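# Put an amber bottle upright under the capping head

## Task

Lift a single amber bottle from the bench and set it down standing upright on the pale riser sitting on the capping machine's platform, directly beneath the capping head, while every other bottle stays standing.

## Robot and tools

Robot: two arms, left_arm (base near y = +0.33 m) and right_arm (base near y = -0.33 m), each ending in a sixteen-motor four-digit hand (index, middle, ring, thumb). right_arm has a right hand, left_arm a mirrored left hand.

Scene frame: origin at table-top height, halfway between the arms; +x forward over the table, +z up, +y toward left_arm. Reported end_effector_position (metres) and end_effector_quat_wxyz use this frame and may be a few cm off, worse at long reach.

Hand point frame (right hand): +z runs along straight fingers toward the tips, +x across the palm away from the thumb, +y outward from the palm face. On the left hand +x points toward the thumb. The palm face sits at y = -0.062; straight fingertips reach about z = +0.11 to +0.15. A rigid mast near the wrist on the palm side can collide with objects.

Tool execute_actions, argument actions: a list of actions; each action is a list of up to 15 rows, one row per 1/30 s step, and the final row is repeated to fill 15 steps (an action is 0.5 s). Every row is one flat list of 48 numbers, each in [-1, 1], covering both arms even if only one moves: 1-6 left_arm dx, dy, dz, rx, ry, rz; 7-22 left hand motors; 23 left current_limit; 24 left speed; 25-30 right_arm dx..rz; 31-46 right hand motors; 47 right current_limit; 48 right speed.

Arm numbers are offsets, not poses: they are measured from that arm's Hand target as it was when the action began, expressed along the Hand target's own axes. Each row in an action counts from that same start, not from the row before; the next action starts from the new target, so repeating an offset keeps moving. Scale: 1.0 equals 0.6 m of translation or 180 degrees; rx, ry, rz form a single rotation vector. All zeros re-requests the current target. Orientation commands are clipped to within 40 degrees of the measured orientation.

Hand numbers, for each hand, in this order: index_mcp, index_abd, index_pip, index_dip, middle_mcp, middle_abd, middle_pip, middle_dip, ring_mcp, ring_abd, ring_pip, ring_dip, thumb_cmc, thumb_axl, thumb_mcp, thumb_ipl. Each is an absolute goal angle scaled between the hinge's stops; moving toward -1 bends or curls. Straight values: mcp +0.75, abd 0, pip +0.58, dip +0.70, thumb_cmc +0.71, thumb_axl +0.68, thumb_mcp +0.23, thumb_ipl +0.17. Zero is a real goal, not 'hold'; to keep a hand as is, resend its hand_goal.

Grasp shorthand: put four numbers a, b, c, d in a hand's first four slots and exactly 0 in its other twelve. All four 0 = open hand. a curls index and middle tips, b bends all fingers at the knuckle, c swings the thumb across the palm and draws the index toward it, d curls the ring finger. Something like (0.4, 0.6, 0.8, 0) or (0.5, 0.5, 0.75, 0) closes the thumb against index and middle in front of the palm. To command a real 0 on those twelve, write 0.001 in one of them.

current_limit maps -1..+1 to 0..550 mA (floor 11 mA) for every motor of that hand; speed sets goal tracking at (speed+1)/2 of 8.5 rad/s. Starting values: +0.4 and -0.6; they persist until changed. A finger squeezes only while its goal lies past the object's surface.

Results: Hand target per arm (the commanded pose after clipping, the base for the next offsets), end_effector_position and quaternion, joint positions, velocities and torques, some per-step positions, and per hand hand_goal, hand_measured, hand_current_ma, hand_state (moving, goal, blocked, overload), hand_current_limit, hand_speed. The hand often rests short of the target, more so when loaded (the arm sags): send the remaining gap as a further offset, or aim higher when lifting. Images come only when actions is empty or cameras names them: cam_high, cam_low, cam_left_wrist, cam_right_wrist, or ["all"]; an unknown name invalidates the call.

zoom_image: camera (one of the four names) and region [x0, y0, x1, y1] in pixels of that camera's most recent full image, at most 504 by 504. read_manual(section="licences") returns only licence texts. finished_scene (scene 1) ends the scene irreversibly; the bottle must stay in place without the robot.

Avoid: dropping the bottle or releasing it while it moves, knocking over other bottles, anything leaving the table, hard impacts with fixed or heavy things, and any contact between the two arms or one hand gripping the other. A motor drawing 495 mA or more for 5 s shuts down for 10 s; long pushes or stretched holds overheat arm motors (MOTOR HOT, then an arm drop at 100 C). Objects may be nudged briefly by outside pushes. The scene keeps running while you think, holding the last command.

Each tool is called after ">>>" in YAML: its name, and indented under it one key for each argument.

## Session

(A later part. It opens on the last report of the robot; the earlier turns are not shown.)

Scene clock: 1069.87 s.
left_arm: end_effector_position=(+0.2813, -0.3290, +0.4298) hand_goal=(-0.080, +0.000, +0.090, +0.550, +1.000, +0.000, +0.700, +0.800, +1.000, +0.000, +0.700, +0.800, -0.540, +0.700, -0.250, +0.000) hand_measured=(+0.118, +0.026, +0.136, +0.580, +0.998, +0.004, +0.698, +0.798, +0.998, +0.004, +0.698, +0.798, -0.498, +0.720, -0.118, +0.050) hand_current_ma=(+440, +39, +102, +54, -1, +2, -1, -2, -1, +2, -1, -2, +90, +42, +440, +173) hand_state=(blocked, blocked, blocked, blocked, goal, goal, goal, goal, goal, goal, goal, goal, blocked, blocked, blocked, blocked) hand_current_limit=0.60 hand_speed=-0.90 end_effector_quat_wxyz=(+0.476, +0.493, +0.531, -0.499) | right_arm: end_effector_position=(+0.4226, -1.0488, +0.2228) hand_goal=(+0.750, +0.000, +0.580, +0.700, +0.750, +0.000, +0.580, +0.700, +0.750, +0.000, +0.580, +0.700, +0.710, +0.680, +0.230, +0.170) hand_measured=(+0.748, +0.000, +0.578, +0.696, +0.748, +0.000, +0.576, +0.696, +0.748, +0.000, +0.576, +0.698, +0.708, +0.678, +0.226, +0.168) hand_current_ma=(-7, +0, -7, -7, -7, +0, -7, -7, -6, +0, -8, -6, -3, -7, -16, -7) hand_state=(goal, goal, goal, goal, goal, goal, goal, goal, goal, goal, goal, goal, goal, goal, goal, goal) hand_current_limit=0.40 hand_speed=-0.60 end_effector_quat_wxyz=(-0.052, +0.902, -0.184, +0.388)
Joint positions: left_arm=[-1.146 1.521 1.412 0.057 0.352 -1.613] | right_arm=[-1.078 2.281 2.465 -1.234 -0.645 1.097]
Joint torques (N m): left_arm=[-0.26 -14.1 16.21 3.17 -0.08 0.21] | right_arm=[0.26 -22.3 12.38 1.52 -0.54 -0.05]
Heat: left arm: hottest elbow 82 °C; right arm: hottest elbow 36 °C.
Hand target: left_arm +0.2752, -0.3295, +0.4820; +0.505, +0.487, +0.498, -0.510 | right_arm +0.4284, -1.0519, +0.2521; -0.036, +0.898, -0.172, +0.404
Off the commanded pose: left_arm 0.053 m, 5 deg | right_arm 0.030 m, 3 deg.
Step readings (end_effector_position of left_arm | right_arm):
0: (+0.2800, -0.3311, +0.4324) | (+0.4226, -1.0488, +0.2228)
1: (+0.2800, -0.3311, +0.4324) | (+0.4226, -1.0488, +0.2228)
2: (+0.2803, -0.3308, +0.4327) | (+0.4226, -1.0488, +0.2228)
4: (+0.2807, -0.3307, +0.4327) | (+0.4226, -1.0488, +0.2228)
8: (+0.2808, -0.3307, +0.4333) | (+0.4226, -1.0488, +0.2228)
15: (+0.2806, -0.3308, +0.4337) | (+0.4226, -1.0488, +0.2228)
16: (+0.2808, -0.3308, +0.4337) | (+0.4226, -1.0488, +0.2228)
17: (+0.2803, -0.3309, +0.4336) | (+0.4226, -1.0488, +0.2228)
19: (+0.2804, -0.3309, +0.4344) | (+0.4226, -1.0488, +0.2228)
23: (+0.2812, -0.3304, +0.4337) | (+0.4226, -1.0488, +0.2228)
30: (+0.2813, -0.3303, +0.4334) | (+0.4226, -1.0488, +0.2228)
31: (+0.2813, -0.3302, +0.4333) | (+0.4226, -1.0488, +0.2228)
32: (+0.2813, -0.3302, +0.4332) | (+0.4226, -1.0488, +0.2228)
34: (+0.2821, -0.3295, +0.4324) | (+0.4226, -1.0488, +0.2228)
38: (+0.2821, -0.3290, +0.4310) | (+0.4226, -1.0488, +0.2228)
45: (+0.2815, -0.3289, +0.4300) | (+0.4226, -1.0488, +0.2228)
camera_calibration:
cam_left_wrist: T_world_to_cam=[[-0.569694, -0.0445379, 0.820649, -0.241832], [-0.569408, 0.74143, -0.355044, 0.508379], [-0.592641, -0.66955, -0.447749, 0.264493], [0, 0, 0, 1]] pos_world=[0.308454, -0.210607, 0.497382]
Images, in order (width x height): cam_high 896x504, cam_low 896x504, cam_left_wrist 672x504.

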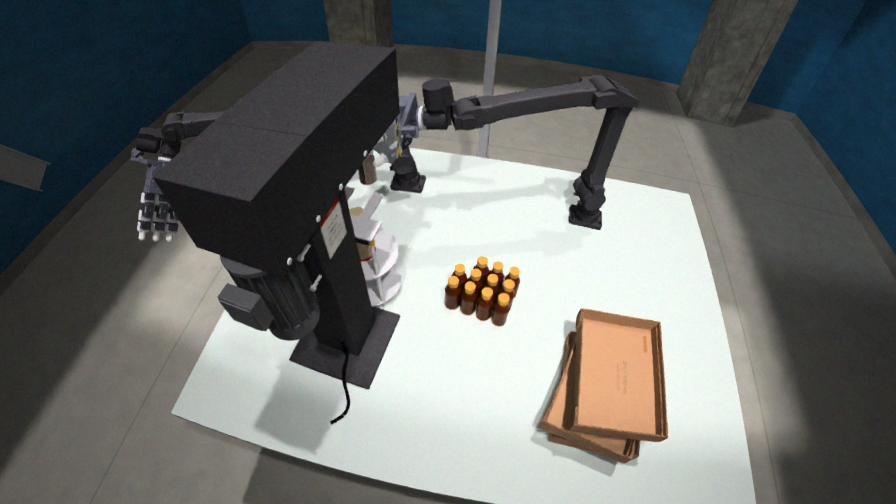

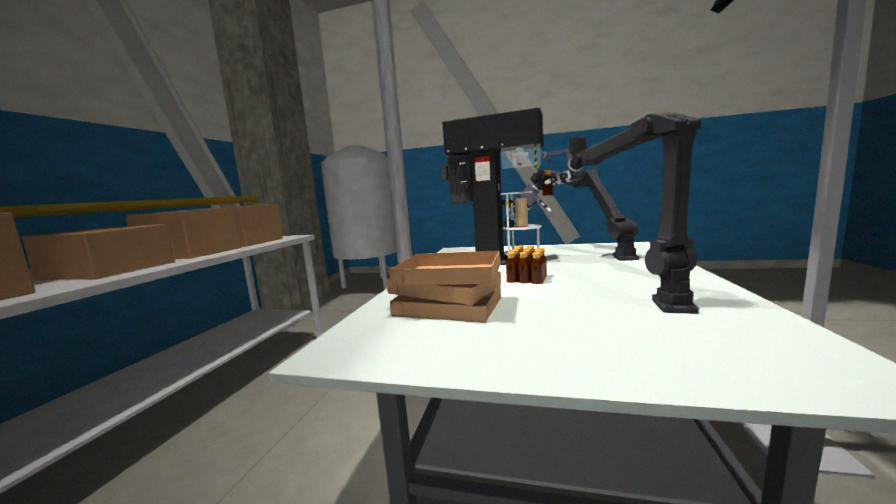

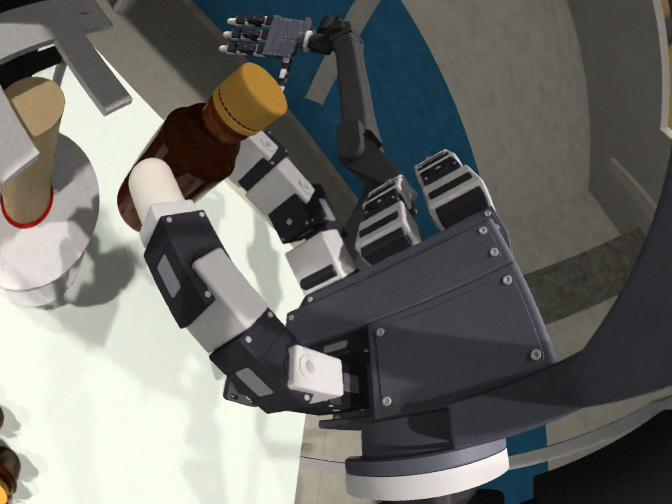

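>>> execute_actions:
  actions:
    - [[0.008,-0.058,-0.017,0,0,0,-0.08,0,0.09,0.55,1.0,0,0.7,0.8,1.0,0,0.7,0.8,-0.54,0.7,-0.25,0.0,0.6,-0.9,0,0,0,0,0,0,0,0,0,0,0,0,0,0,0,0,0,0,0,0,0,0,0.4,-0.6]]
    - [[0.008,-0.058,-0.017,0,0,0,-0.08,0,0.09,0.55,1.0,0,0.7,0.8,1.0,0,0.7,0.8,-0.54,0.7,-0.25,0.0,0.6,-0.9,0,0,0,0,0,0,0,0,0,0,0,0,0,0,0,0,0,0,0,0,0,0,0.4,-0.6]]
    - [[0.083,-0.017,-0.075,0,0,0,-0.08,0,0.09,0.55,1.0,0,0.7,0.8,1.0,0,0.7,0.8,-0.54,0.7,-0.25,0.0,0.6,-0.9,0,0,0,0,0,0,0,0,0,0,0,0,0,0,0,0,0,0,0,0,0,0,0.4,-0.6]]
    - [[0.083,-0.017,-0.075,0,0,0,-0.08,0,0.09,0.55,1.0,0,0.7,0.8,1.0,0,0.7,0.8,-0.54,0.7,-0.25,0.0,0.6,-0.9,0,0,0,0,0,0,0,0,0,0,0,0,0,0,0,0,0,0,0,0,0,0,0.4,-0.6]]
    - [[0.083,-0.017,-0.075,0,0,0,-0.08,0,0.09,0.55,1.0,0,0.7,0.8,1.0,0,0.7,0.8,-0.54,0.7,-0.25,0.0,0.6,-0.9,0,0,0,0,0,0,0,0,0,0,0,0,0,0,0,0,0,0,0,0,0,0,0.4,-0.6]]
    - [[0.083,-0.017,-0.075,0,0,0,-0.08,0,0.09,0.55,1.0,0,0.7,0.8,1.0,0,0.7,0.8,-0.54,0.7,-0.25,0.0,0.6,-0.9,0,0,0,0,0,0,0,0,0,0,0,0,0,0,0,0,0,0,0,0,0,0,0.4,-0.6]]
  cameras: ["cam_low", "cam_high"]

Scene clock: 1085.77 s.
left_arm: end_effector_position=(+0.1629, -0.1296, +0.2328) hand_goal=(-0.080, +0.000, +0.090, +0.550, +1.000, +0.000, +0.700, +0.800, +1.000, +0.000, +0.700, +0.800, -0.540, +0.700, -0.250, +0.000) hand_measured=(+0.118, +0.022, +0.138, +0.580, +0.998, +0.004, +0.698, +0.798, +0.998, +0.004, +0.698, +0.798, -0.496, +0.722, -0.120, +0.050) hand_current_ma=(+440, +27, +104, +54, -1, +2, -1, -2, -1, +2, -1, -2, +93, +44, +440, +170) hand_state=(blocked, blocked, blocked, blocked, goal, goal, goal, goal, goal, goal, goal, goal, blocked, blocked, blocked, blocked) hand_current_limit=0.60 hand_speed=-0.90 end_effector_quat_wxyz=(+0.475, +0.494, +0.532, -0.497) | right_arm: end_effector_position=(+0.4226, -1.0488, +0.2228) hand_goal=(+0.750, +0.000, +0.580, +0.700, +0.750, +0.000, +0.580, +0.700, +0.750, +0.000, +0.580, +0.700, +0.710, +0.680, +0.230, +0.170) hand_measured=(+0.748, +0.000, +0.578, +0.696, +0.748, +0.000, +0.576, +0.696, +0.748, +0.000, +0.576, +0.698, +0.708, +0.678, +0.226, +0.168) hand_current_ma=(-7, +0, -7, -7, -7, +0, -7, -7, -6, +0, -8, -6, -3, -7, -16, -7) hand_state=(goal, goal, goal, goal, goal, goal, goal, goal, goal, goal, goal, goal, goal, goal, goal, goal) hand_current_limit=0.40 hand_speed=-0.60 end_effector_quat_wxyz=(-0.052, +0.902, -0.184, +0.388)
Joint positions: left_arm=[-1.28 1.119 0.484 0.579 0.216 -1.619] | right_arm=[-1.078 2.281 2.465 -1.234 -0.645 1.097]
Joint torques (N m): left_arm=[-0.21 -7.18 11.99 4.33 -0.07 0.29] | right_arm=[0.38 -22.3 12.37 1.52 -0.55 -0.05]
Heat: left arm: hottest elbow 74 °C; right arm: hottest elbow 36 °C.
Hand target: left_arm +0.1602, -0.1362, +0.2691; +0.505, +0.487, +0.498, -0.510 | right_arm +0.4284, -1.0519, +0.2521; -0.036, +0.898, -0.172, +0.404
Off the commanded pose: left_arm 0.037 m, 5 deg | right_arm 0.030 m, 3 deg.
Step readings (end_effector_position of left_arm | right_arm):
0: (+0.2813, -0.3290, +0.4298) | (+0.4226, -1.0488, +0.2228)
1: (+0.2812, -0.3290, +0.4298) | (+0.4226, -1.0488, +0.2228)
2: (+0.2803, -0.3290, +0.4302) | (+0.4226, -1.0488, +0.2228)
4: (+0.2785, -0.3276, +0.4299) | (+0.4226, -1.0488, +0.2228)
8: (+0.2625, -0.3252, +0.4305) | (+0.4226, -1.0488, +0.2228)
15: (+0.2400, -0.3275, +0.4379) | (+0.4226, -1.0488, +0.2228)
16: (+0.2398, -0.3271, +0.4384) | (+0.4226, -1.0488, +0.2228)
17: (+0.2400, -0.3259, +0.4378) | (+0.4226, -1.0488, +0.2228)
19: (+0.2387, -0.3207, +0.4347) | (+0.4226, -1.0488, +0.2228)
23: (+0.2268, -0.3142, +0.4277) | (+0.4226, -1.0488, +0.2228)
30: (+0.2065, -0.3172, +0.4281) | (+0.4226, -1.0488, +0.2228)
31: (+0.2058, -0.3169, +0.4273) | (+0.4226, -1.0488, +0.2228)
32: (+0.2055, -0.3148, +0.4256) | (+0.4226, -1.0488, +0.2228)
34: (+0.2032, -0.3026, +0.4173) | (+0.4226, -1.0488, +0.2228)
38: (+0.1973, -0.2761, +0.3881) | (+0.4226, -1.0488, +0.2228)
45: (+0.1958, -0.2699, +0.3725) | (+0.4226, -1.0488, +0.2228)
46: (+0.1958, -0.2696, +0.3725) | (+0.4226, -1.0488, +0.2228)
47: (+0.1954, -0.2678, +0.3720) | (+0.4226, -1.0488, +0.2228)
49: (+0.1928, -0.2567, +0.3668) | (+0.4226, -1.0488, +0.2228)
53: (+0.1867, -0.2299, +0.3424) | (+0.4226, -1.0488, +0.2228)
60: (+0.1850, -0.2225, +0.3263) | (+0.4226, -1.0488, +0.2228)
61: (+0.1850, -0.2223, +0.3264) | (+0.4226, -1.0488, +0.2228)
62: (+0.1846, -0.2206, +0.3260) | (+0.4226, -1.0488, +0.2228)
64: (+0.1822, -0.2104, +0.3217) | (+0.4226, -1.0488, +0.2228)
68: (+0.1763, -0.1845, +0.2957) | (+0.4226, -1.0488, +0.2228)
75: (+0.1744, -0.1755, +0.2763) | (+0.4226, -1.0488, +0.2228)
76: (+0.1744, -0.1755, +0.2773) | (+0.4226, -1.0488, +0.2228)
77: (+0.1740, -0.1738, +0.2772) | (+0.4226, -1.0488, +0.2228)
79: (+0.1718, -0.1645, +0.2746) | (+0.4226, -1.0488, +0.2228)
83: (+0.1660, -0.1396, +0.2487) | (+0.4226, -1.0488, +0.2228)
90: (+0.1630, -0.1291, +0.2284) | (+0.4226, -1.0488, +0.2228)
Images, in order (width x height): cam_high 896x504, cam_low 896x504.

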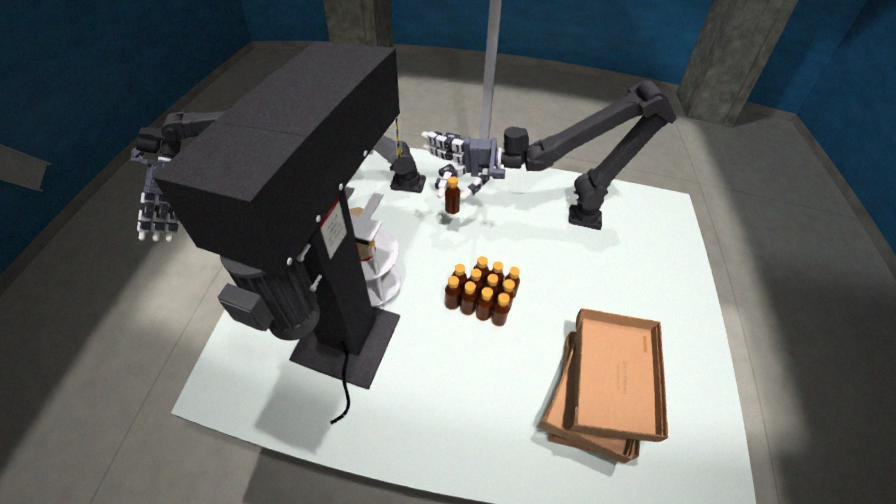

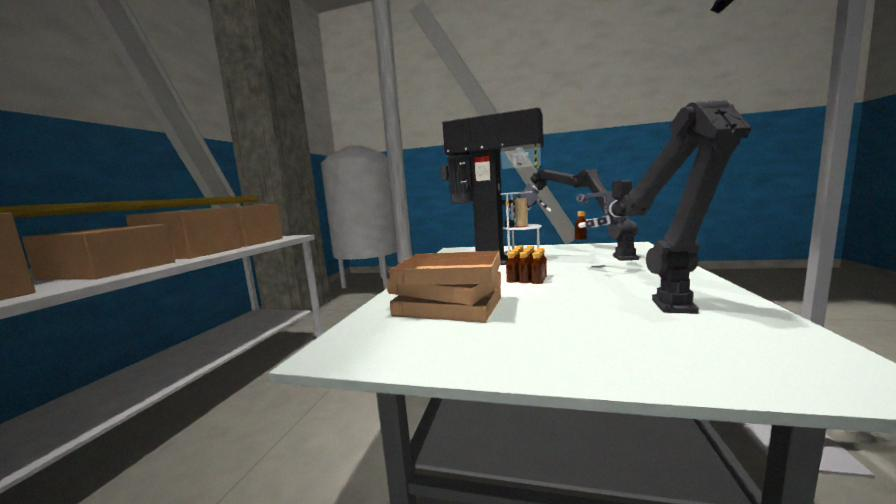

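>>> execute_actions:
  actions:
    - [[0.083,0,0,0,0,0,-0.08,0,0.09,0.55,1.0,0,0.7,0.8,1.0,0,0.7,0.8,-0.54,0.7,-0.25,0.0,0.6,-0.9,0,0,0,0,0,0,0,0,0,0,0,0,0,0,0,0,0,0,0,0,0,0,0.4,-0.6]]
    - [[0.075,0,0,0,0,0,-0.08,0,0.09,0.55,1.0,0,0.7,0.8,1.0,0,0.7,0.8,-0.54,0.7,-0.25,0.0,0.6,-0.9,0,0,0,0,0,0,0,0,0,0,0,0,0,0,0,0,0,0,0,0,0,0,0.4,-0.6]]
    - [[0.03,0,0,0,0,0,-0.08,0,0.09,0.55,1.0,0,0.7,0.8,1.0,0,0.7,0.8,-0.54,0.7,-0.25,0.0,0.6,-0.9,0,0,0,0,0,0,0,0,0,0,0,0,0,0,0,0,0,0,0,0,0,0,0.4,-0.6]]
  cameras: ["cam_low", "cam_high"]

>>> zoom_image:
  camera: "cam_low"
  region: [550, 200, 620, 280]

>>> zoom_image:
  camera: "cam_high"
  region: [410, 140, 520, 250]

Scene clock: 1162.83 s.
left_arm: end_effector_position=(+0.1610, -0.1331, +0.1389) hand_goal=(-0.080, +0.000, +0.090, +0.550, +1.000, +0.000, +0.700, +0.800, +1.000, +0.000, +0.700, +0.800, -0.540, +0.700, -0.250, +0.000) hand_measured=(+0.118, +0.022, +0.138, +0.580, +0.998, +0.004, +0.698, +0.798, +0.998, +0.004, +0.698, +0.798, -0.496, +0.722, -0.120, +0.050) hand_current_ma=(+440, +27, +104, +54, -1, +2, -1, -2, -1, +2, -1, -2, +93, +44, +440, +170) hand_state=(blocked, blocked, blocked, blocked, goal, goal, goal, goal, goal, goal, goal, goal, blocked, blocked, blocked, blocked) hand_current_limit=0.60 hand_speed=-0.90 end_effector_quat_wxyz=(+0.485, +0.488, +0.522, -0.504) | right_arm: end_effector_position=(+0.4226, -1.0488, +0.2228) hand_goal=(+0.750, +0.000, +0.580, +0.700, +0.750, +0.000, +0.580, +0.700, +0.750, +0.000, +0.580, +0.700, +0.710, +0.680, +0.230, +0.170) hand_measured=(+0.748, +0.000, +0.578, +0.696, +0.748, +0.000, +0.576, +0.696, +0.748, +0.000, +0.576, +0.698, +0.708, +0.678, +0.226, +0.168) hand_current_ma=(-7, +0, -7, -7, -7, +0, -7, -7, -6, +0, -8, -6, -3, -7, -16, -7) hand_state=(goal, goal, goal, goal, goal, goal, goal, goal, goal, goal, goal, goal, goal, goal, goal, goal) hand_current_limit=0.40 hand_speed=-0.60 end_effector_quat_wxyz=(-0.052, +0.902, -0.184, +0.388)
Joint positions: left_arm=[-1.288 1.484 0.375 1.086 0.207 -1.619] | right_arm=[-1.078 2.281 2.465 -1.234 -0.645 1.097]
Joint torques (N m): left_arm=[-0.32 -7.06 7.65 4.36 -0.1 0.29] | right_arm=[0.32 -22.3 12.4 1.54 -0.54 -0.04]
Heat: left arm: hottest elbow 53 °C; right arm: hottest elbow 36 °C.
Hand target: left_arm +0.1582, -0.1395, +0.1563; +0.505, +0.487, +0.498, -0.510 | right_arm +0.4284, -1.0519, +0.2521; -0.036, +0.898, -0.172, +0.404
Off the commanded pose: left_arm 0.019 m, 4 deg | right_arm 0.030 m, 3 deg.
Step readings (end_effector_position of left_arm | right_arm):
0: (+0.1629, -0.1296, +0.2328) | (+0.4226, -1.0488, +0.2228)
1: (+0.1629, -0.1295, +0.2328) | (+0.4226, -1.0488, +0.2228)
2: (+0.1628, -0.1293, +0.2333) | (+0.4226, -1.0488, +0.2228)
4: (+0.1627, -0.1297, +0.2334) | (+0.4226, -1.0488, +0.2228)
8: (+0.1623, -0.1313, +0.2146) | (+0.4226, -1.0488, +0.2228)
15: (+0.1613, -0.1282, +0.1888) | (+0.4226, -1.0488, +0.2228)
16: (+0.1614, -0.1283, +0.1897) | (+0.4226, -1.0488, +0.2228)
17: (+0.1614, -0.1287, +0.1911) | (+0.4226, -1.0488, +0.2228)
19: (+0.1620, -0.1310, +0.1924) | (+0.4226, -1.0488, +0.2228)
23: (+0.1617, -0.1343, +0.1709) | (+0.4226, -1.0488, +0.2228)
30: (+0.1604, -0.1288, +0.1458) | (+0.4226, -1.0488, +0.2228)
31: (+0.1605, -0.1290, +0.1472) | (+0.4226, -1.0488, +0.2228)
32: (+0.1607, -0.1295, +0.1495) | (+0.4226, -1.0488, +0.2228)
34: (+0.1609, -0.1309, +0.1523) | (+0.4226, -1.0488, +0.2228)
38: (+0.1608, -0.1329, +0.1450) | (+0.4226, -1.0488, +0.2228)
45: (+0.1609, -0.1329, +0.1372) | (+0.4226, -1.0488, +0.2228)
Images, in order (width x height): cam_high 896x504, cam_low 896x504.

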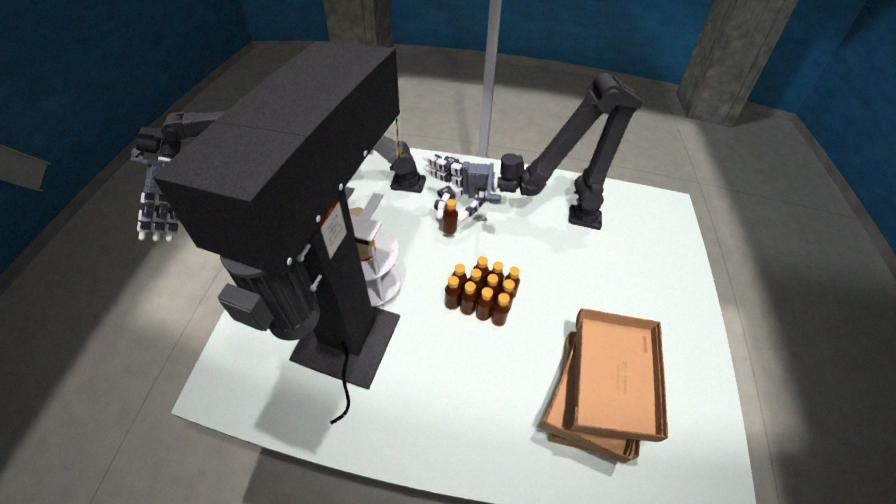

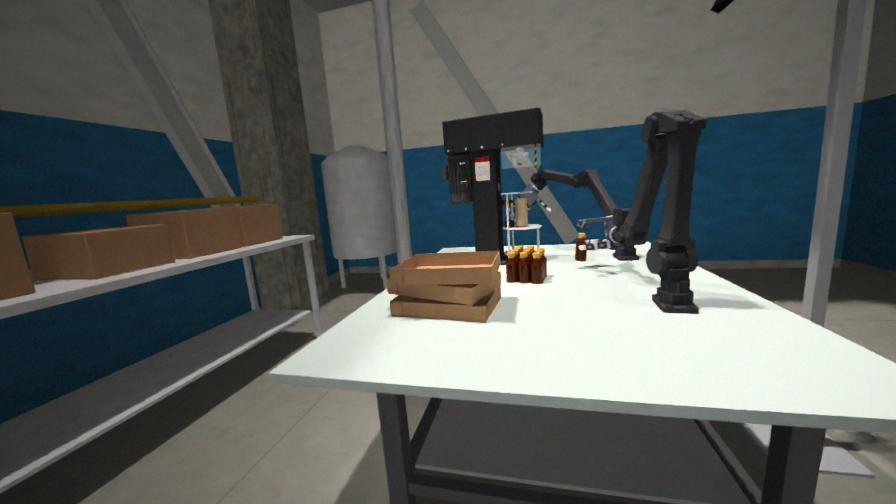

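Scaled by 6.300 from the camera's 896x504 image, which has a finer 1280x720 frame.

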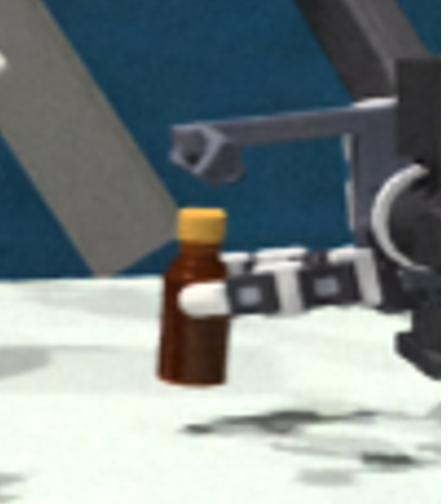

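Scaled by 4.582 from the camera's 896x504 image, which has a finer 1280x720 frame.

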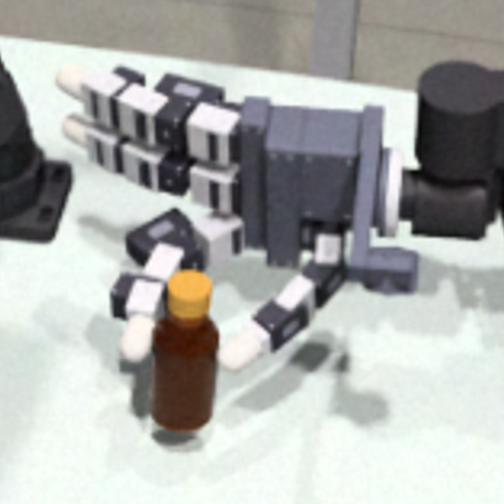

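>>> execute_actions:
  actions:
    - [[0.03,0,0,0,0,-0.006,-0.08,0,0.09,0.55,1.0,0,0.7,0.8,1.0,0,0.7,0.8,-0.54,0.7,-0.25,0.0,0.6,-0.9,0,0,0,0,0,0,0,0,0,0,0,0,0,0,0,0,0,0,0,0,0,0,0.4,-0.6]]
    - [[0.028,0,0,0,0,-0.006,-0.08,0,0.09,0.55,1.0,0,0.7,0.8,1.0,0,0.7,0.8,-0.54,0.7,-0.25,0.0,0.6,-0.9,0,0,0,0,0,0,0,0,0,0,0,0,0,0,0,0,0,0,0,0,0,0,0.4,-0.6]]
    - [[0.01,0,0,0,0,0,-0.08,0,0.09,0.55,1.0,0,0.7,0.8,1.0,0,0.7,0.8,-0.54,0.7,-0.25,0.0,0.6,-0.9,0,0,0,0,0,0,0,0,0,0,0,0,0,0,0,0,0,0,0,0,0,0,0.4,-0.6]]
  cameras: ["cam_low", "cam_high"]

>>> zoom_image:
  camera: "cam_low"
  region: [550, 200, 620, 280]

Scene clock: 1173.67 s.
left_arm: end_effector_position=(+0.1603, -0.1353, +0.1042) hand_goal=(-0.080, +0.000, +0.090, +0.550, +1.000, +0.000, +0.700, +0.800, +1.000, +0.000, +0.700, +0.800, -0.540, +0.700, -0.250, +0.000) hand_measured=(+0.118, +0.022, +0.138, +0.580, +0.998, +0.004, +0.698, +0.798, +0.998, +0.004, +0.698, +0.798, -0.498, +0.722, -0.120, +0.050) hand_current_ma=(+440, +27, +104, +54, -1, +2, -1, -2, -1, +2, -1, -2, +93, +44, +440, +170) hand_state=(blocked, blocked, blocked, blocked, goal, goal, goal, goal, goal, goal, goal, goal, blocked, blocked, blocked, blocked) hand_current_limit=0.60 hand_speed=-0.90 end_effector_quat_wxyz=(+0.481, +0.479, +0.526, -0.513) | right_arm: end_effector_position=(+0.4226, -1.0488, +0.2228) hand_goal=(+0.750, +0.000, +0.580, +0.700, +0.750, +0.000, +0.580, +0.700, +0.750, +0.000, +0.580, +0.700, +0.710, +0.680, +0.230, +0.170) hand_measured=(+0.748, +0.000, +0.578, +0.696, +0.748, +0.000, +0.576, +0.696, +0.748, +0.000, +0.576, +0.698, +0.708, +0.678, +0.226, +0.168) hand_current_ma=(-7, +0, -7, -7, -7, +0, -7, -7, -6, +0, -8, -6, -3, -7, -16, -7) hand_state=(goal, goal, goal, goal, goal, goal, goal, goal, goal, goal, goal, goal, goal, goal, goal, goal) hand_current_limit=0.40 hand_speed=-0.60 end_effector_quat_wxyz=(-0.052, +0.902, -0.184, +0.388)
Joint positions: left_arm=[-1.289 1.651 0.369 1.27 0.206 -1.648] | right_arm=[-1.078 2.281 2.465 -1.234 -0.645 1.097]
Joint torques (N m): left_arm=[0.09 -7.24 5.75 4.26 -0.06 0.24] | right_arm=[0.21 -22.24 12.4 1.54 -0.54 -0.04]
Heat: left arm: hottest elbow 52 °C; right arm: hottest elbow 36 °C.
Hand target: left_arm +0.1570, -0.1408, +0.1155; +0.495, +0.477, +0.507, -0.520 | right_arm +0.4284, -1.0519, +0.2521; -0.036, +0.898, -0.172, +0.404
Off the commanded pose: left_arm 0.013 m, 3 deg | right_arm 0.030 m, 3 deg.
Step readings (end_effector_position of left_arm | right_arm):
0: (+0.1610, -0.1331, +0.1389) | (+0.4226, -1.0488, +0.2228)
1: (+0.1610, -0.1331, +0.1391) | (+0.4226, -1.0488, +0.2228)
2: (+0.1610, -0.1333, +0.1394) | (+0.4226, -1.0488, +0.2228)
4: (+0.1612, -0.1341, +0.1385) | (+0.4226, -1.0488, +0.2228)
8: (+0.1613, -0.1349, +0.1280) | (+0.4226, -1.0488, +0.2228)
15: (+0.1607, -0.1333, +0.1207) | (+0.4226, -1.0488, +0.2228)
16: (+0.1608, -0.1334, +0.1214) | (+0.4226, -1.0488, +0.2228)
17: (+0.1608, -0.1336, +0.1220) | (+0.4226, -1.0488, +0.2228)
19: (+0.1608, -0.1343, +0.1216) | (+0.4226, -1.0488, +0.2228)
23: (+0.1607, -0.1346, +0.1113) | (+0.4226, -1.0488, +0.2228)
30: (+0.1605, -0.1347, +0.1057) | (+0.4226, -1.0488, +0.2228)
31: (+0.1606, -0.1348, +0.1064) | (+0.4226, -1.0488, +0.2228)
32: (+0.1606, -0.1348, +0.1069) | (+0.4226, -1.0488, +0.2228)
34: (+0.1605, -0.1351, +0.1075) | (+0.4226, -1.0488, +0.2228)
38: (+0.1603, -0.1352, +0.1044) | (+0.4226, -1.0488, +0.2228)
45: (+0.1603, -0.1353, +0.1042) | (+0.4226, -1.0488, +0.2228)
Images, in order (width x height): cam_high 896x504, cam_low 896x504.

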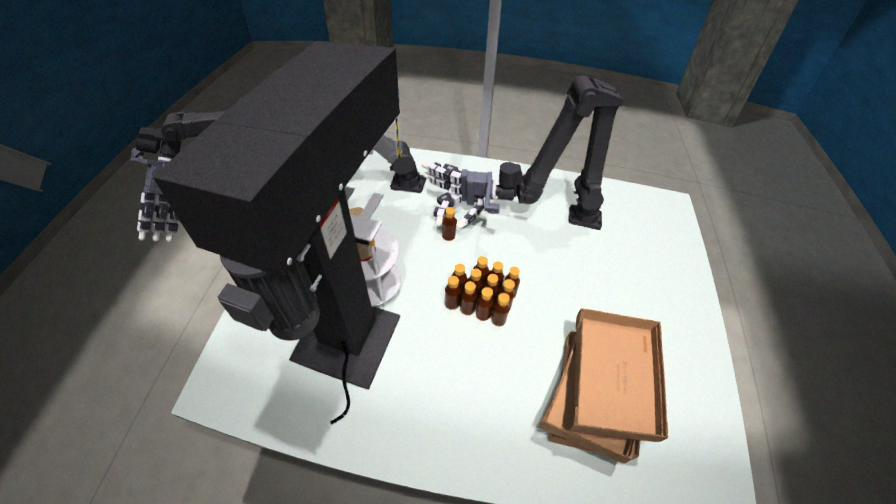

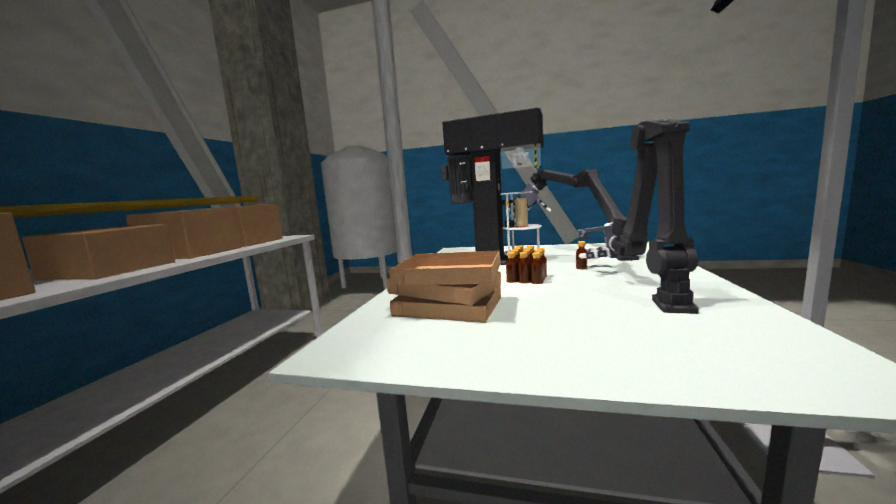

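Scaled by 6.300 from the camera's 896x504 image, which has a finer 1280x720 frame.

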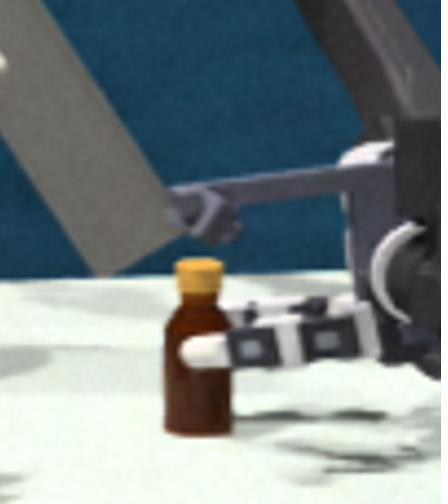

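>>> execute_actions:
  actions:
    - [[0.018,0,0,0,0,0,-0.08,0,0.09,0.55,1.0,0,0.7,0.8,1.0,0,0.7,0.8,-0.54,0.7,-0.25,0.0,0.6,-0.9,0,0,0,0,0,0,0,0,0,0,0,0,0,0,0,0,0,0,0,0,0,0,0.4,-0.6]]
    - [[0.007,0,0,0,0,0,-0.08,0,0.09,0.55,1.0,0,0.7,0.8,1.0,0,0.7,0.8,-0.54,0.7,-0.25,0.0,0.6,-0.9,0,0,0,0,0,0,0,0,0,0,0,0,0,0,0,0,0,0,0,0,0,0,0.4,-0.6]]
    - [[0.007,0,0,0,0,0,-0.08,0,0.09,0.55,1.0,0,0.7,0.8,1.0,0,0.7,0.8,-0.54,0.7,-0.25,0.0,0.6,-0.9,0,0,0,0,0,0,0,0,0,0,0,0,0,0,0,0,0,0,0,0,0,0,0.4,-0.6]]
    - [[0.007,0,0,0,0,0,-0.08,0,0.09,0.55,1.0,0,0.7,0.8,1.0,0,0.7,0.8,-0.54,0.7,-0.25,0.0,0.6,-0.9,0,0,0,0,0,0,0,0,0,0,0,0,0,0,0,0,0,0,0,0,0,0,0.4,-0.6]]
  cameras: ["cam_low", "cam_high", "cam_left_wrist"]

>>> zoom_image:
  camera: "cam_low"
  region: [550, 200, 620, 280]

Scene clock: 1180.33 s.
left_arm: end_effector_position=(+0.1596, -0.1364, +0.0977) hand_goal=(-0.080, +0.000, +0.090, +0.550, +1.000, +0.000, +0.700, +0.800, +1.000, +0.000, +0.700, +0.800, -0.540, +0.700, -0.250, +0.000) hand_measured=(+0.118, -0.008, +0.138, +0.580, +0.998, +0.004, +0.698, +0.798, +0.998, +0.004, +0.698, +0.798, -0.526, +0.708, -0.120, +0.050) hand_current_ma=(+440, -8, +104, +54, -1, +2, -1, -2, -1, +2, -1, -2, +21, +13, +440, +170) hand_state=(blocked, goal, blocked, blocked, goal, goal, goal, goal, goal, goal, goal, goal, goal, goal, blocked, blocked) hand_current_limit=0.60 hand_speed=-0.90 end_effector_quat_wxyz=(+0.498, +0.475, +0.508, -0.518) | right_arm: end_effector_position=(+0.4226, -1.0488, +0.2228) hand_goal=(+0.750, +0.000, +0.580, +0.700, +0.750, +0.000, +0.580, +0.700, +0.750, +0.000, +0.580, +0.700, +0.710, +0.680, +0.230, +0.170) hand_measured=(+0.748, +0.000, +0.578, +0.696, +0.748, +0.000, +0.576, +0.696, +0.748, +0.000, +0.576, +0.698, +0.708, +0.678, +0.226, +0.168) hand_current_ma=(-7, +0, -7, -7, -7, +0, -7, -7, -6, +0, -8, -6, -3, -7, -16, -7) hand_state=(goal, goal, goal, goal, goal, goal, goal, goal, goal, goal, goal, goal, goal, goal, goal, goal) hand_current_limit=0.40 hand_speed=-0.60 end_effector_quat_wxyz=(-0.052, +0.902, -0.184, +0.388)
Joint positions: left_arm=[-1.294 1.745 0.369 1.408 0.202 -1.63] | right_arm=[-1.078 2.281 2.465 -1.234 -0.645 1.097]
Joint torques (N m): left_arm=[0.03 -6.59 5.16 3.14 -0.09 0.11] | right_arm=[0.32 -22.18 12.38 1.54 -0.54 -0.05]
Heat: left arm: hottest elbow 51 °C; right arm: hottest elbow 36 °C.
Hand target: left_arm +0.1557, -0.1415, +0.0923; +0.495, +0.477, +0.507, -0.520 | right_arm +0.4284, -1.0519, +0.2521; -0.036, +0.898, -0.172, +0.404
Off the commanded pose: left_arm 0.008 m, 1 deg | right_arm 0.030 m, 3 deg.
Step readings (end_effector_position of left_arm | right_arm):
0: (+0.1603, -0.1353, +0.1042) | (+0.4226, -1.0488, +0.2228)
1: (+0.1604, -0.1353, +0.1042) | (+0.4226, -1.0488, +0.2228)
2: (+0.1602, -0.1354, +0.1041) | (+0.4226, -1.0488, +0.2228)
4: (+0.1602, -0.1357, +0.1032) | (+0.4226, -1.0488, +0.2228)
8: (+0.1599, -0.1360, +0.1011) | (+0.4226, -1.0488, +0.2228)
15: (+0.1600, -0.1361, +0.1011) | (+0.4226, -1.0488, +0.2228)
16: (+0.1600, -0.1361, +0.1011) | (+0.4226, -1.0488, +0.2228)
17: (+0.1600, -0.1361, +0.1010) | (+0.4226, -1.0488, +0.2228)
19: (+0.1599, -0.1362, +0.1006) | (+0.4226, -1.0488, +0.2228)
23: (+0.1599, -0.1363, +0.1001) | (+0.4226, -1.0488, +0.2228)
30: (+0.1599, -0.1363, +0.1001) | (+0.4226, -1.0488, +0.2228)
31: (+0.1599, -0.1363, +0.1001) | (+0.4226, -1.0488, +0.2228)
32: (+0.1599, -0.1363, +0.0999) | (+0.4226, -1.0488, +0.2228)
34: (+0.1598, -0.1363, +0.0995) | (+0.4226, -1.0488, +0.2228)
38: (+0.1598, -0.1364, +0.0990) | (+0.4226, -1.0488, +0.2228)
45: (+0.1597, -0.1364, +0.0990) | (+0.4226, -1.0488, +0.2228)
46: (+0.1597, -0.1364, +0.0989) | (+0.4226, -1.0488, +0.2228)
47: (+0.1597, -0.1364, +0.0988) | (+0.4226, -1.0488, +0.2228)
49: (+0.1598, -0.1363, +0.0983) | (+0.4226, -1.0488, +0.2228)
53: (+0.1595, -0.1364, +0.0976) | (+0.4226, -1.0488, +0.2228)
60: (+0.1596, -0.1364, +0.0976) | (+0.4226, -1.0488, +0.2228)
camera_calibration:
cam_left_wrist: T_world_to_cam=[[-0.576625, 0.0213732, 0.81673, -0.0196219], [-0.567482, 0.708687, -0.419198, 0.179848], [-0.587765, -0.705199, -0.396517, 0.161962], [0, 0, 0, 1]] pos_world=[0.185942, -0.0128211, 0.155639]
Images, in order (width x height): cam_high 896x504, cam_low 896x504, cam_left_wrist 672x504.

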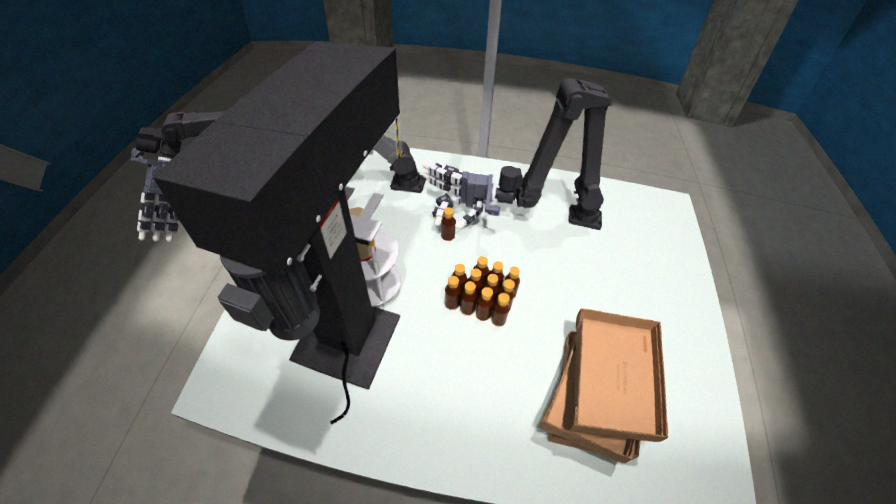

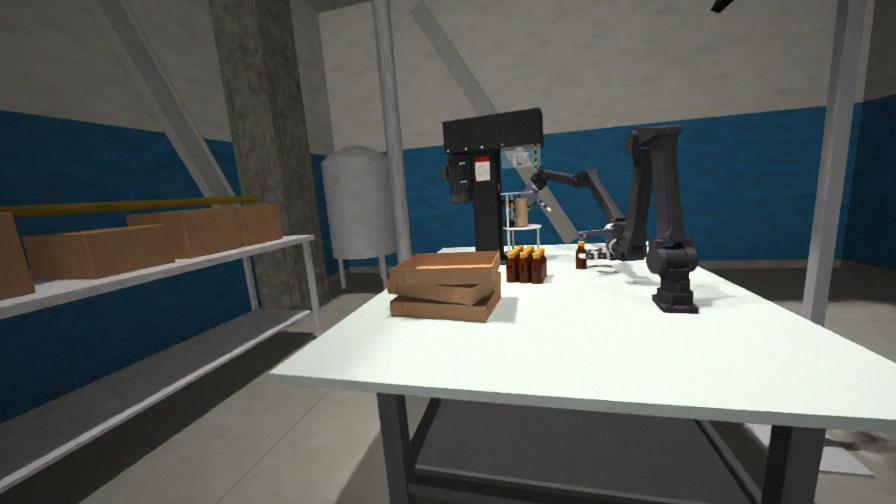

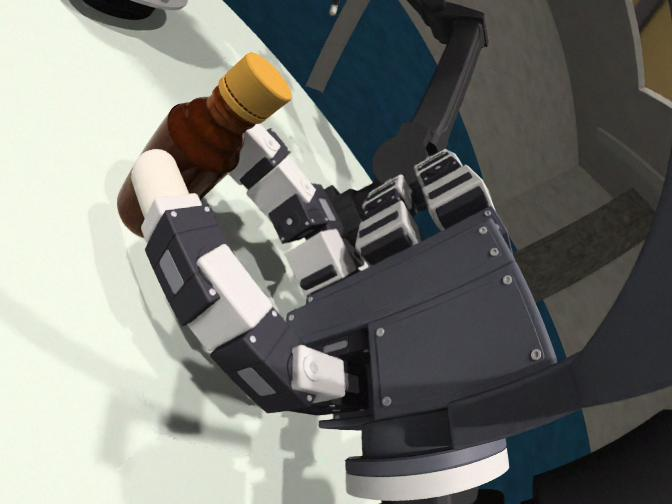

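Scaled by 6.300 from the camera's 896x504 image, which has a finer 1280x720 frame.

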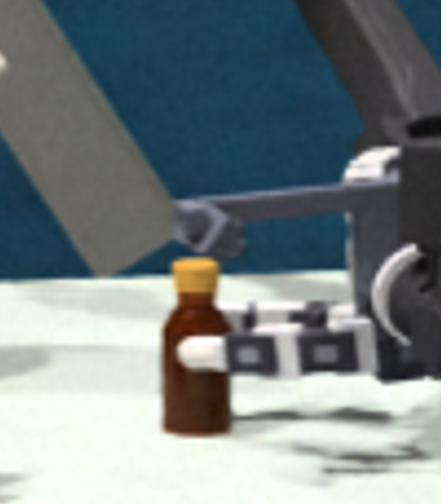

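>>> execute_actions:
  actions:
    - [[0,0,0,0,0,0,0.118,0,0.136,0.58,1.0,0,0.7,0.8,1.0,0,0.7,0.8,-0.526,0.71,-0.118,0.05,0.6,-0.95,0,0,0,0,0,0,0,0,0,0,0,0,0,0,0,0,0,0,0,0,0,0,0.4,-0.6]]
    - [[0,0,0,0,0,0,0.16,0,0.138,0.582,1.0,0,0.7,0.8,1.0,0,0.7,0.8,-0.53,0.71,-0.07,0.055,0.6,-0.95,0,0,0,0,0,0,0,0,0,0,0,0,0,0,0,0,0,0,0,0,0,0,0.4,-0.6]]
    - [[0,0,0,0,0,0,0.21,0,0.14,0.584,1.0,0,0.7,0.8,1.0,0,0.7,0.8,-0.53,0.71,-0.01,0.06,0.6,-0.95,0,0,0,0,0,0,0,0,0,0,0,0,0,0,0,0,0,0,0,0,0,0,0.4,-0.6]]
    - [[0,0,0,0,0,0,0.26,0,0.14,0.584,1.0,0,0.7,0.8,1.0,0,0.7,0.8,-0.53,0.71,0.05,0.06,0.6,-0.95,0,0,0,0,0,0,0,0,0,0,0,0,0,0,0,0,0,0,0,0,0,0,0.4,-0.6]]
  cameras: ["cam_high", "cam_low", "cam_left_wrist"]

>>> zoom_image:
  camera: "cam_high"
  region: [410, 150, 500, 250]

>>> zoom_image:
  camera: "cam_low"
  region: [550, 200, 620, 280]

Scene clock: 1404.60 s.
left_arm: end_effector_position=(+0.1595, -0.1361, +0.0940) hand_goal=(+0.260, +0.000, +0.140, +0.584, +1.000, +0.000, +0.700, +0.800, +1.000, +0.000, +0.700, +0.800, -0.530, +0.710, +0.050, +0.060) hand_measured=(+0.256, +0.002, +0.140, +0.586, +0.998, +0.004, +0.698, +0.798, +0.998, +0.004, +0.698, +0.798, -0.524, +0.710, +0.048, +0.058) hand_current_ma=(-3, +1, +0, +0, -1, +2, -1, -2, -1, +2, -1, -2, +7, +0, -2, -1) hand_state=(goal, goal, goal, goal, goal, goal, goal, goal, goal, goal, goal, goal, goal, goal, goal, goal) hand_current_limit=0.60 hand_speed=-0.95 end_effector_quat_wxyz=(+0.496, +0.477, +0.511, -0.516) | right_arm: end_effector_position=(+0.4226, -1.0488, +0.2228) hand_goal=(+0.750, +0.000, +0.580, +0.700, +0.750, +0.000, +0.580, +0.700, +0.750, +0.000, +0.580, +0.700, +0.710, +0.680, +0.230, +0.170) hand_measured=(+0.748, +0.000, +0.578, +0.696, +0.748, +0.000, +0.576, +0.696, +0.748, +0.000, +0.576, +0.698, +0.708, +0.678, +0.226, +0.168) hand_current_ma=(-7, +0, -7, -7, -7, +0, -7, -7, -6, +0, -8, -6, -3, -7, -16, -7) hand_state=(goal, goal, goal, goal, goal, goal, goal, goal, goal, goal, goal, goal, goal, goal, goal, goal) hand_current_limit=0.40 hand_speed=-0.60 end_effector_quat_wxyz=(-0.052, +0.902, -0.184, +0.388)
Joint positions: left_arm=[-1.294 1.753 0.369 1.408 0.201 -1.63] | right_arm=[-1.078 2.281 2.465 -1.234 -0.645 1.097]
Joint torques (N m): left_arm=[0.03 -7.24 5.04 3.18 -0.04 0.07] | right_arm=[0.26 -22.24 12.41 1.57 -0.54 -0.06]
Heat: left arm: hottest elbow 42 °C; right arm: hottest elbow 37 °C.
Hand target: left_arm +0.1557, -0.1415, +0.0922; +0.495, +0.477, +0.507, -0.520 | right_arm +0.4284, -1.0519, +0.2521; -0.036, +0.898, -0.172, +0.404
Off the commanded pose: left_arm 0.007 m, 1 deg | right_arm 0.030 m, 3 deg.
Step readings (end_effector_position of left_arm | right_arm):
0: (+0.1596, -0.1364, +0.0977) | (+0.4226, -1.0488, +0.2228)
1: (+0.1596, -0.1364, +0.0977) | (+0.4226, -1.0488, +0.2228)
2: (+0.1596, -0.1364, +0.0977) | (+0.4226, -1.0488, +0.2228)
4: (+0.1596, -0.1364, +0.0977) | (+0.4226, -1.0488, +0.2228)
8: (+0.1596, -0.1363, +0.0975) | (+0.4226, -1.0488, +0.2228)
15: (+0.1595, -0.1364, +0.0975) | (+0.4226, -1.0488, +0.2228)
16: (+0.1595, -0.1364, +0.0975) | (+0.4226, -1.0488, +0.2228)
17: (+0.1595, -0.1364, +0.0975) | (+0.4226, -1.0488, +0.2228)
19: (+0.1595, -0.1364, +0.0975) | (+0.4226, -1.0488, +0.2228)
23: (+0.1595, -0.1363, +0.0972) | (+0.4226, -1.0488, +0.2228)
30: (+0.1595, -0.1361, +0.0942) | (+0.4226, -1.0488, +0.2228)
31: (+0.1595, -0.1361, +0.0940) | (+0.4226, -1.0488, +0.2228)
32: (+0.1595, -0.1361, +0.0940) | (+0.4226, -1.0488, +0.2228)
34: (+0.1595, -0.1361, +0.0940) | (+0.4226, -1.0488, +0.2228)
38: (+0.1595, -0.1361, +0.0940) | (+0.4226, -1.0488, +0.2228)
45: (+0.1595, -0.1361, +0.0940) | (+0.4226, -1.0488, +0.2228)
46: (+0.1595, -0.1361, +0.0940) | (+0.4226, -1.0488, +0.2228)
47: (+0.1595, -0.1361, +0.0940) | (+0.4226, -1.0488, +0.2228)
49: (+0.1595, -0.1361, +0.0940) | (+0.4226, -1.0488, +0.2228)
53: (+0.1595, -0.1361, +0.0940) | (+0.4226, -1.0488, +0.2228)
60: (+0.1595, -0.1361, +0.0940) | (+0.4226, -1.0488, +0.2228)
camera_calibration:
cam_left_wrist: T_world_to_cam=[[-0.5755, 0.0147397, 0.817669, -0.0177801], [-0.568314, 0.711753, -0.412827, 0.178048], [-0.588063, -0.702275, -0.401237, 0.161527], [0, 0, 0, 1]] pos_world=[0.185943, -0.0130279, 0.152852]
Images, in order (width x height): cam_high 896x504, cam_low 896x504, cam_left_wrist 672x504.

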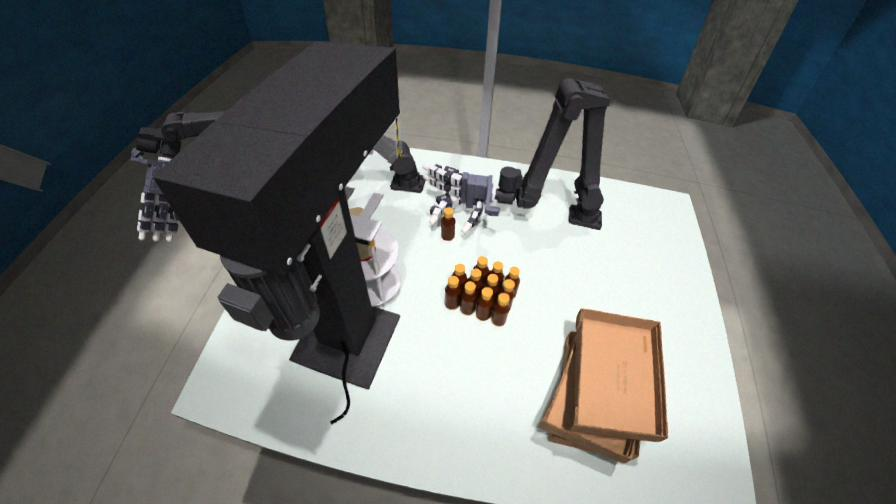

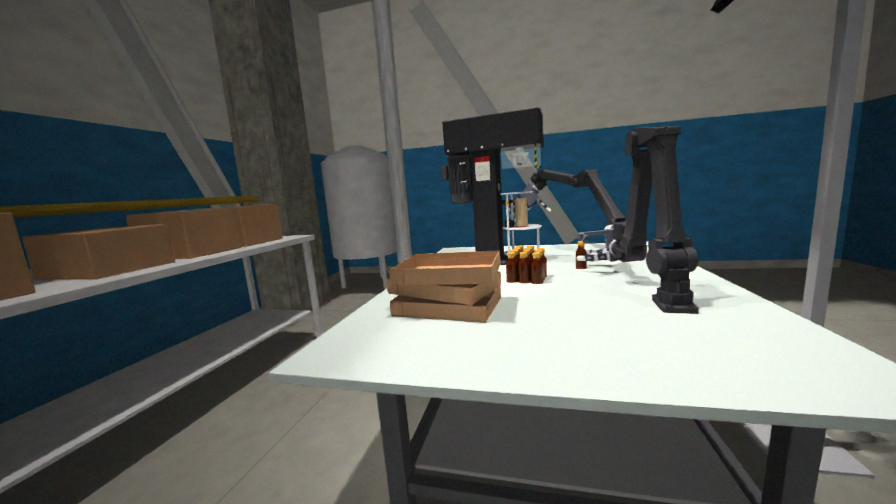

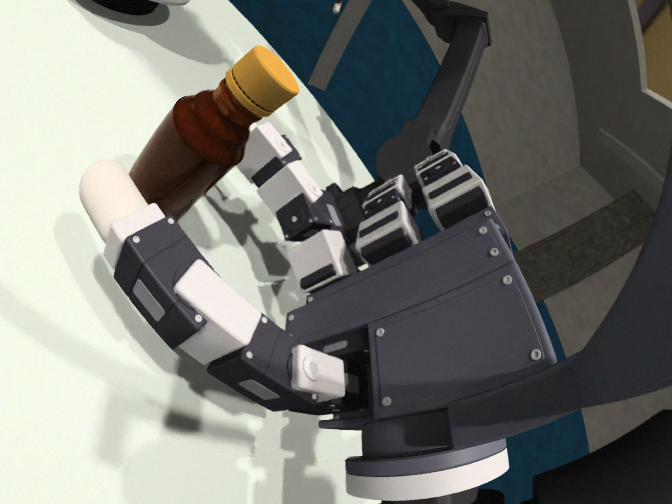

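Scaled by 5.040 from the camera's 896x504 image, which has a finer 1280x720 frame.

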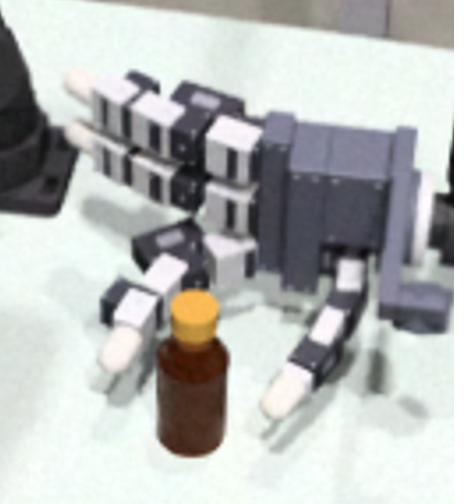

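Scaled by 6.300 from the camera's 896x504 image, which has a finer 1280x720 frame.

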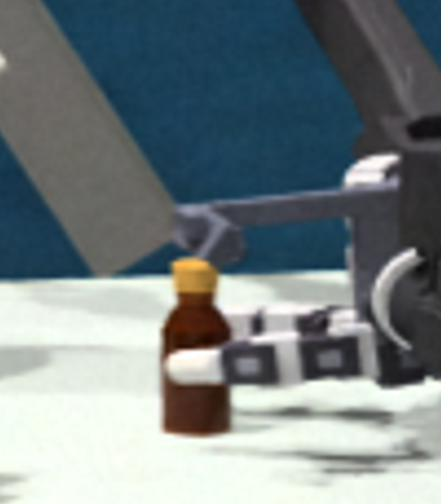

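>>> execute_actions:
  actions:
    - [[0.004,0,0,0,-0.009,0,0.26,-0.08,0.14,0.584,1.0,0,0.7,0.8,1.0,0,0.7,0.8,-0.585,0.71,0.05,0.06,0.6,-0.95,0,0,0,0,0,0,0,0,0,0,0,0,0,0,0,0,0,0,0,0,0,0,0.4,-0.6]]
    - [[0.003,0,0,0,-0.009,0,0.26,-0.165,0.14,0.584,1.0,0,0.7,0.8,1.0,0,0.7,0.8,-0.64,0.71,0.05,0.06,0.6,-0.95,0,0,0,0,0,0,0,0,0,0,0,0,0,0,0,0,0,0,0,0,0,0,0.4,-0.6]]
  cameras: ["cam_high", "cam_low", "cam_left_wrist"]

>>> zoom_image:
  camera: "cam_high"
  region: [410, 150, 500, 250]

>>> zoom_image:
  camera: "cam_low"
  region: [550, 200, 620, 280]

Scene clock: 1415.80 s.
left_arm: end_effector_position=(+0.1592, -0.1345, +0.0870) hand_goal=(+0.260, -0.164, +0.140, +0.584, +1.000, +0.000, +0.700, +0.800, +1.000, +0.000, +0.700, +0.800, -0.640, +0.710, +0.050, +0.060) hand_measured=(+0.256, -0.150, +0.140, +0.586, +0.998, +0.004, +0.698, +0.798, +0.998, +0.004, +0.698, +0.798, -0.616, +0.710, +0.048, +0.058) hand_current_ma=(-3, +14, +0, +0, -1, +2, -1, -2, -1, +2, -1, -2, +38, +0, -2, -1) hand_state=(goal, goal, goal, goal, goal, goal, goal, goal, goal, goal, goal, goal, blocked, goal, goal, goal) hand_current_limit=0.60 hand_speed=-0.95 end_effector_quat_wxyz=(+0.509, +0.468, +0.499, -0.524) | right_arm: end_effector_position=(+0.4226, -1.0488, +0.2228) hand_goal=(+0.750, +0.000, +0.580, +0.700, +0.750, +0.000, +0.580, +0.700, +0.750, +0.000, +0.580, +0.700, +0.710, +0.680, +0.230, +0.170) hand_measured=(+0.748, +0.000, +0.578, +0.696, +0.748, +0.000, +0.576, +0.696, +0.748, +0.000, +0.576, +0.698, +0.708, +0.678, +0.226, +0.168) hand_current_ma=(-7, +0, -7, -7, -7, +0, -7, -7, -6, +0, -8, -6, -3, -7, -16, -7) hand_state=(goal, goal, goal, goal, goal, goal, goal, goal, goal, goal, goal, goal, goal, goal, goal, goal) hand_current_limit=0.40 hand_speed=-0.60 end_effector_quat_wxyz=(-0.052, +0.902, -0.184, +0.388)
Joint positions: left_arm=[-1.296 1.84 0.369 1.538 0.197 -1.63] | right_arm=[-1.078 2.281 2.465 -1.234 -0.645 1.097]
Joint torques (N m): left_arm=[-0.21 -7.53 4.71 3.51 -0.08 -0.02] | right_arm=[0.26 -22.3 12.4 1.55 -0.54 -0.05]
Heat: left arm: hottest elbow 41 °C; right arm: hottest elbow 37 °C.
Hand target: left_arm +0.1555, -0.1417, +0.0880; +0.509, +0.462, +0.493, -0.533 | right_arm +0.4284, -1.0519, +0.2521; -0.036, +0.898, -0.172, +0.404
Off the commanded pose: left_arm 0.008 m, 1 deg | right_arm 0.030 m, 3 deg.
Step readings (end_effector_position of left_arm | right_arm):
0: (+0.1595, -0.1361, +0.0940) | (+0.4226, -1.0488, +0.2228)
1: (+0.1595, -0.1361, +0.0940) | (+0.4226, -1.0488, +0.2228)
2: (+0.1595, -0.1361, +0.0940) | (+0.4226, -1.0488, +0.2228)
4: (+0.1596, -0.1360, +0.0939) | (+0.4226, -1.0488, +0.2228)
8: (+0.1594, -0.1356, +0.0890) | (+0.4226, -1.0488, +0.2228)
15: (+0.1594, -0.1354, +0.0885) | (+0.4226, -1.0488, +0.2228)
16: (+0.1595, -0.1354, +0.0889) | (+0.4226, -1.0488, +0.2228)
17: (+0.1596, -0.1354, +0.0894) | (+0.4226, -1.0488, +0.2228)
19: (+0.1596, -0.1353, +0.0908) | (+0.4226, -1.0488, +0.2228)
23: (+0.1594, -0.1347, +0.0875) | (+0.4226, -1.0488, +0.2228)
30: (+0.1592, -0.1345, +0.0866) | (+0.4226, -1.0488, +0.2228)
camera_calibration:
cam_left_wrist: T_world_to_cam=[[-0.582487, 0.0468017, 0.811492, -0.0063263], [-0.566819, 0.692173, -0.446781, 0.173972], [-0.582603, -0.720213, -0.376654, 0.154313], [0, 0, 0, 1]] pos_world=[0.184829, -0.00898453, 0.140984]
Images, in order (width x height): cam_high 896x504, cam_low 896x504, cam_left_wrist 672x504.

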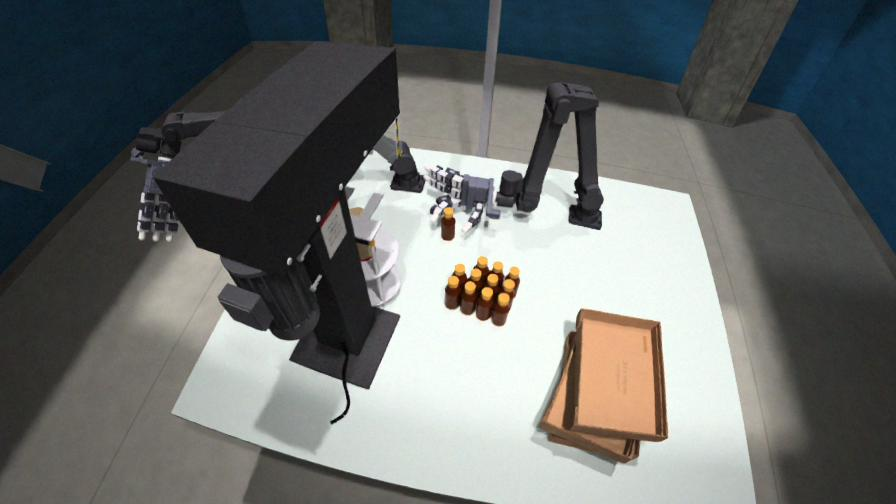

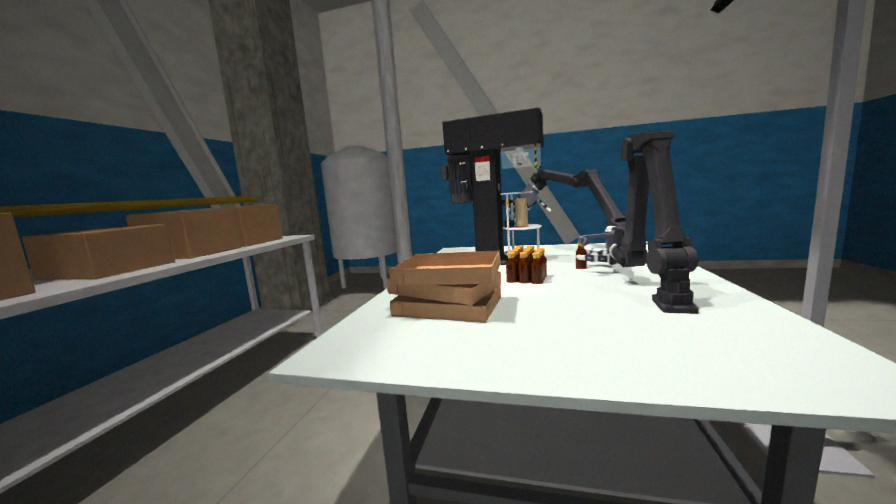

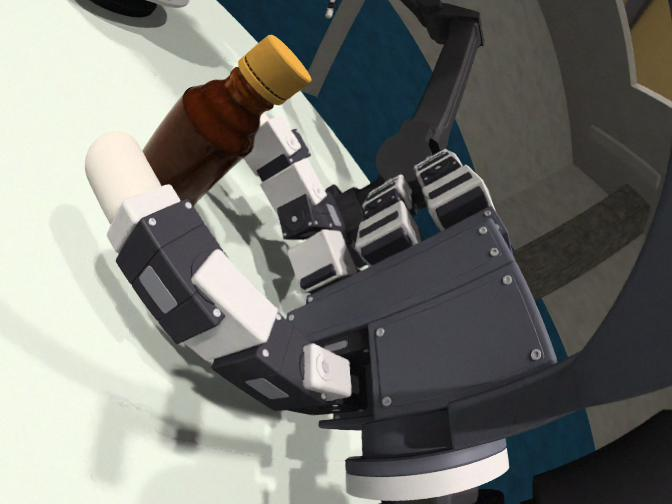

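Scaled by 5.040 from the camera's 896x504 image, which has a finer 1280x720 frame.

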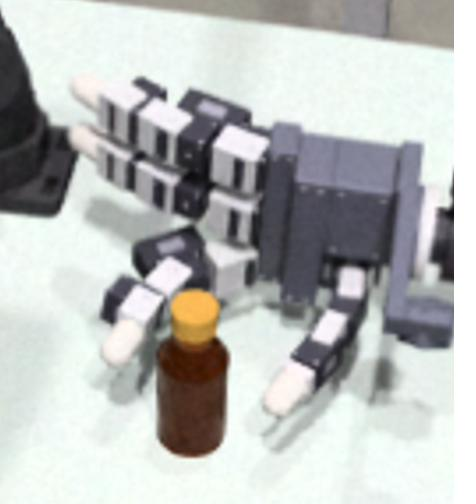

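Scaled by 6.300 from the camera's 896x504 image, which has a finer 1280x720 frame.

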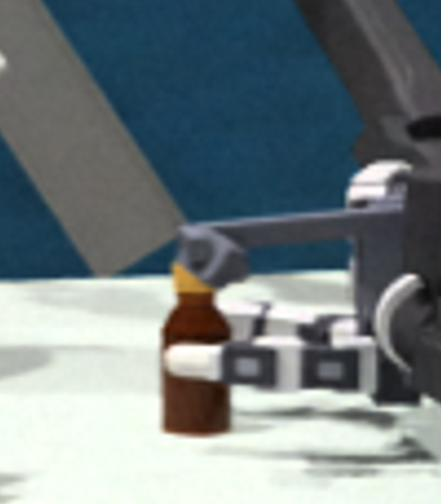

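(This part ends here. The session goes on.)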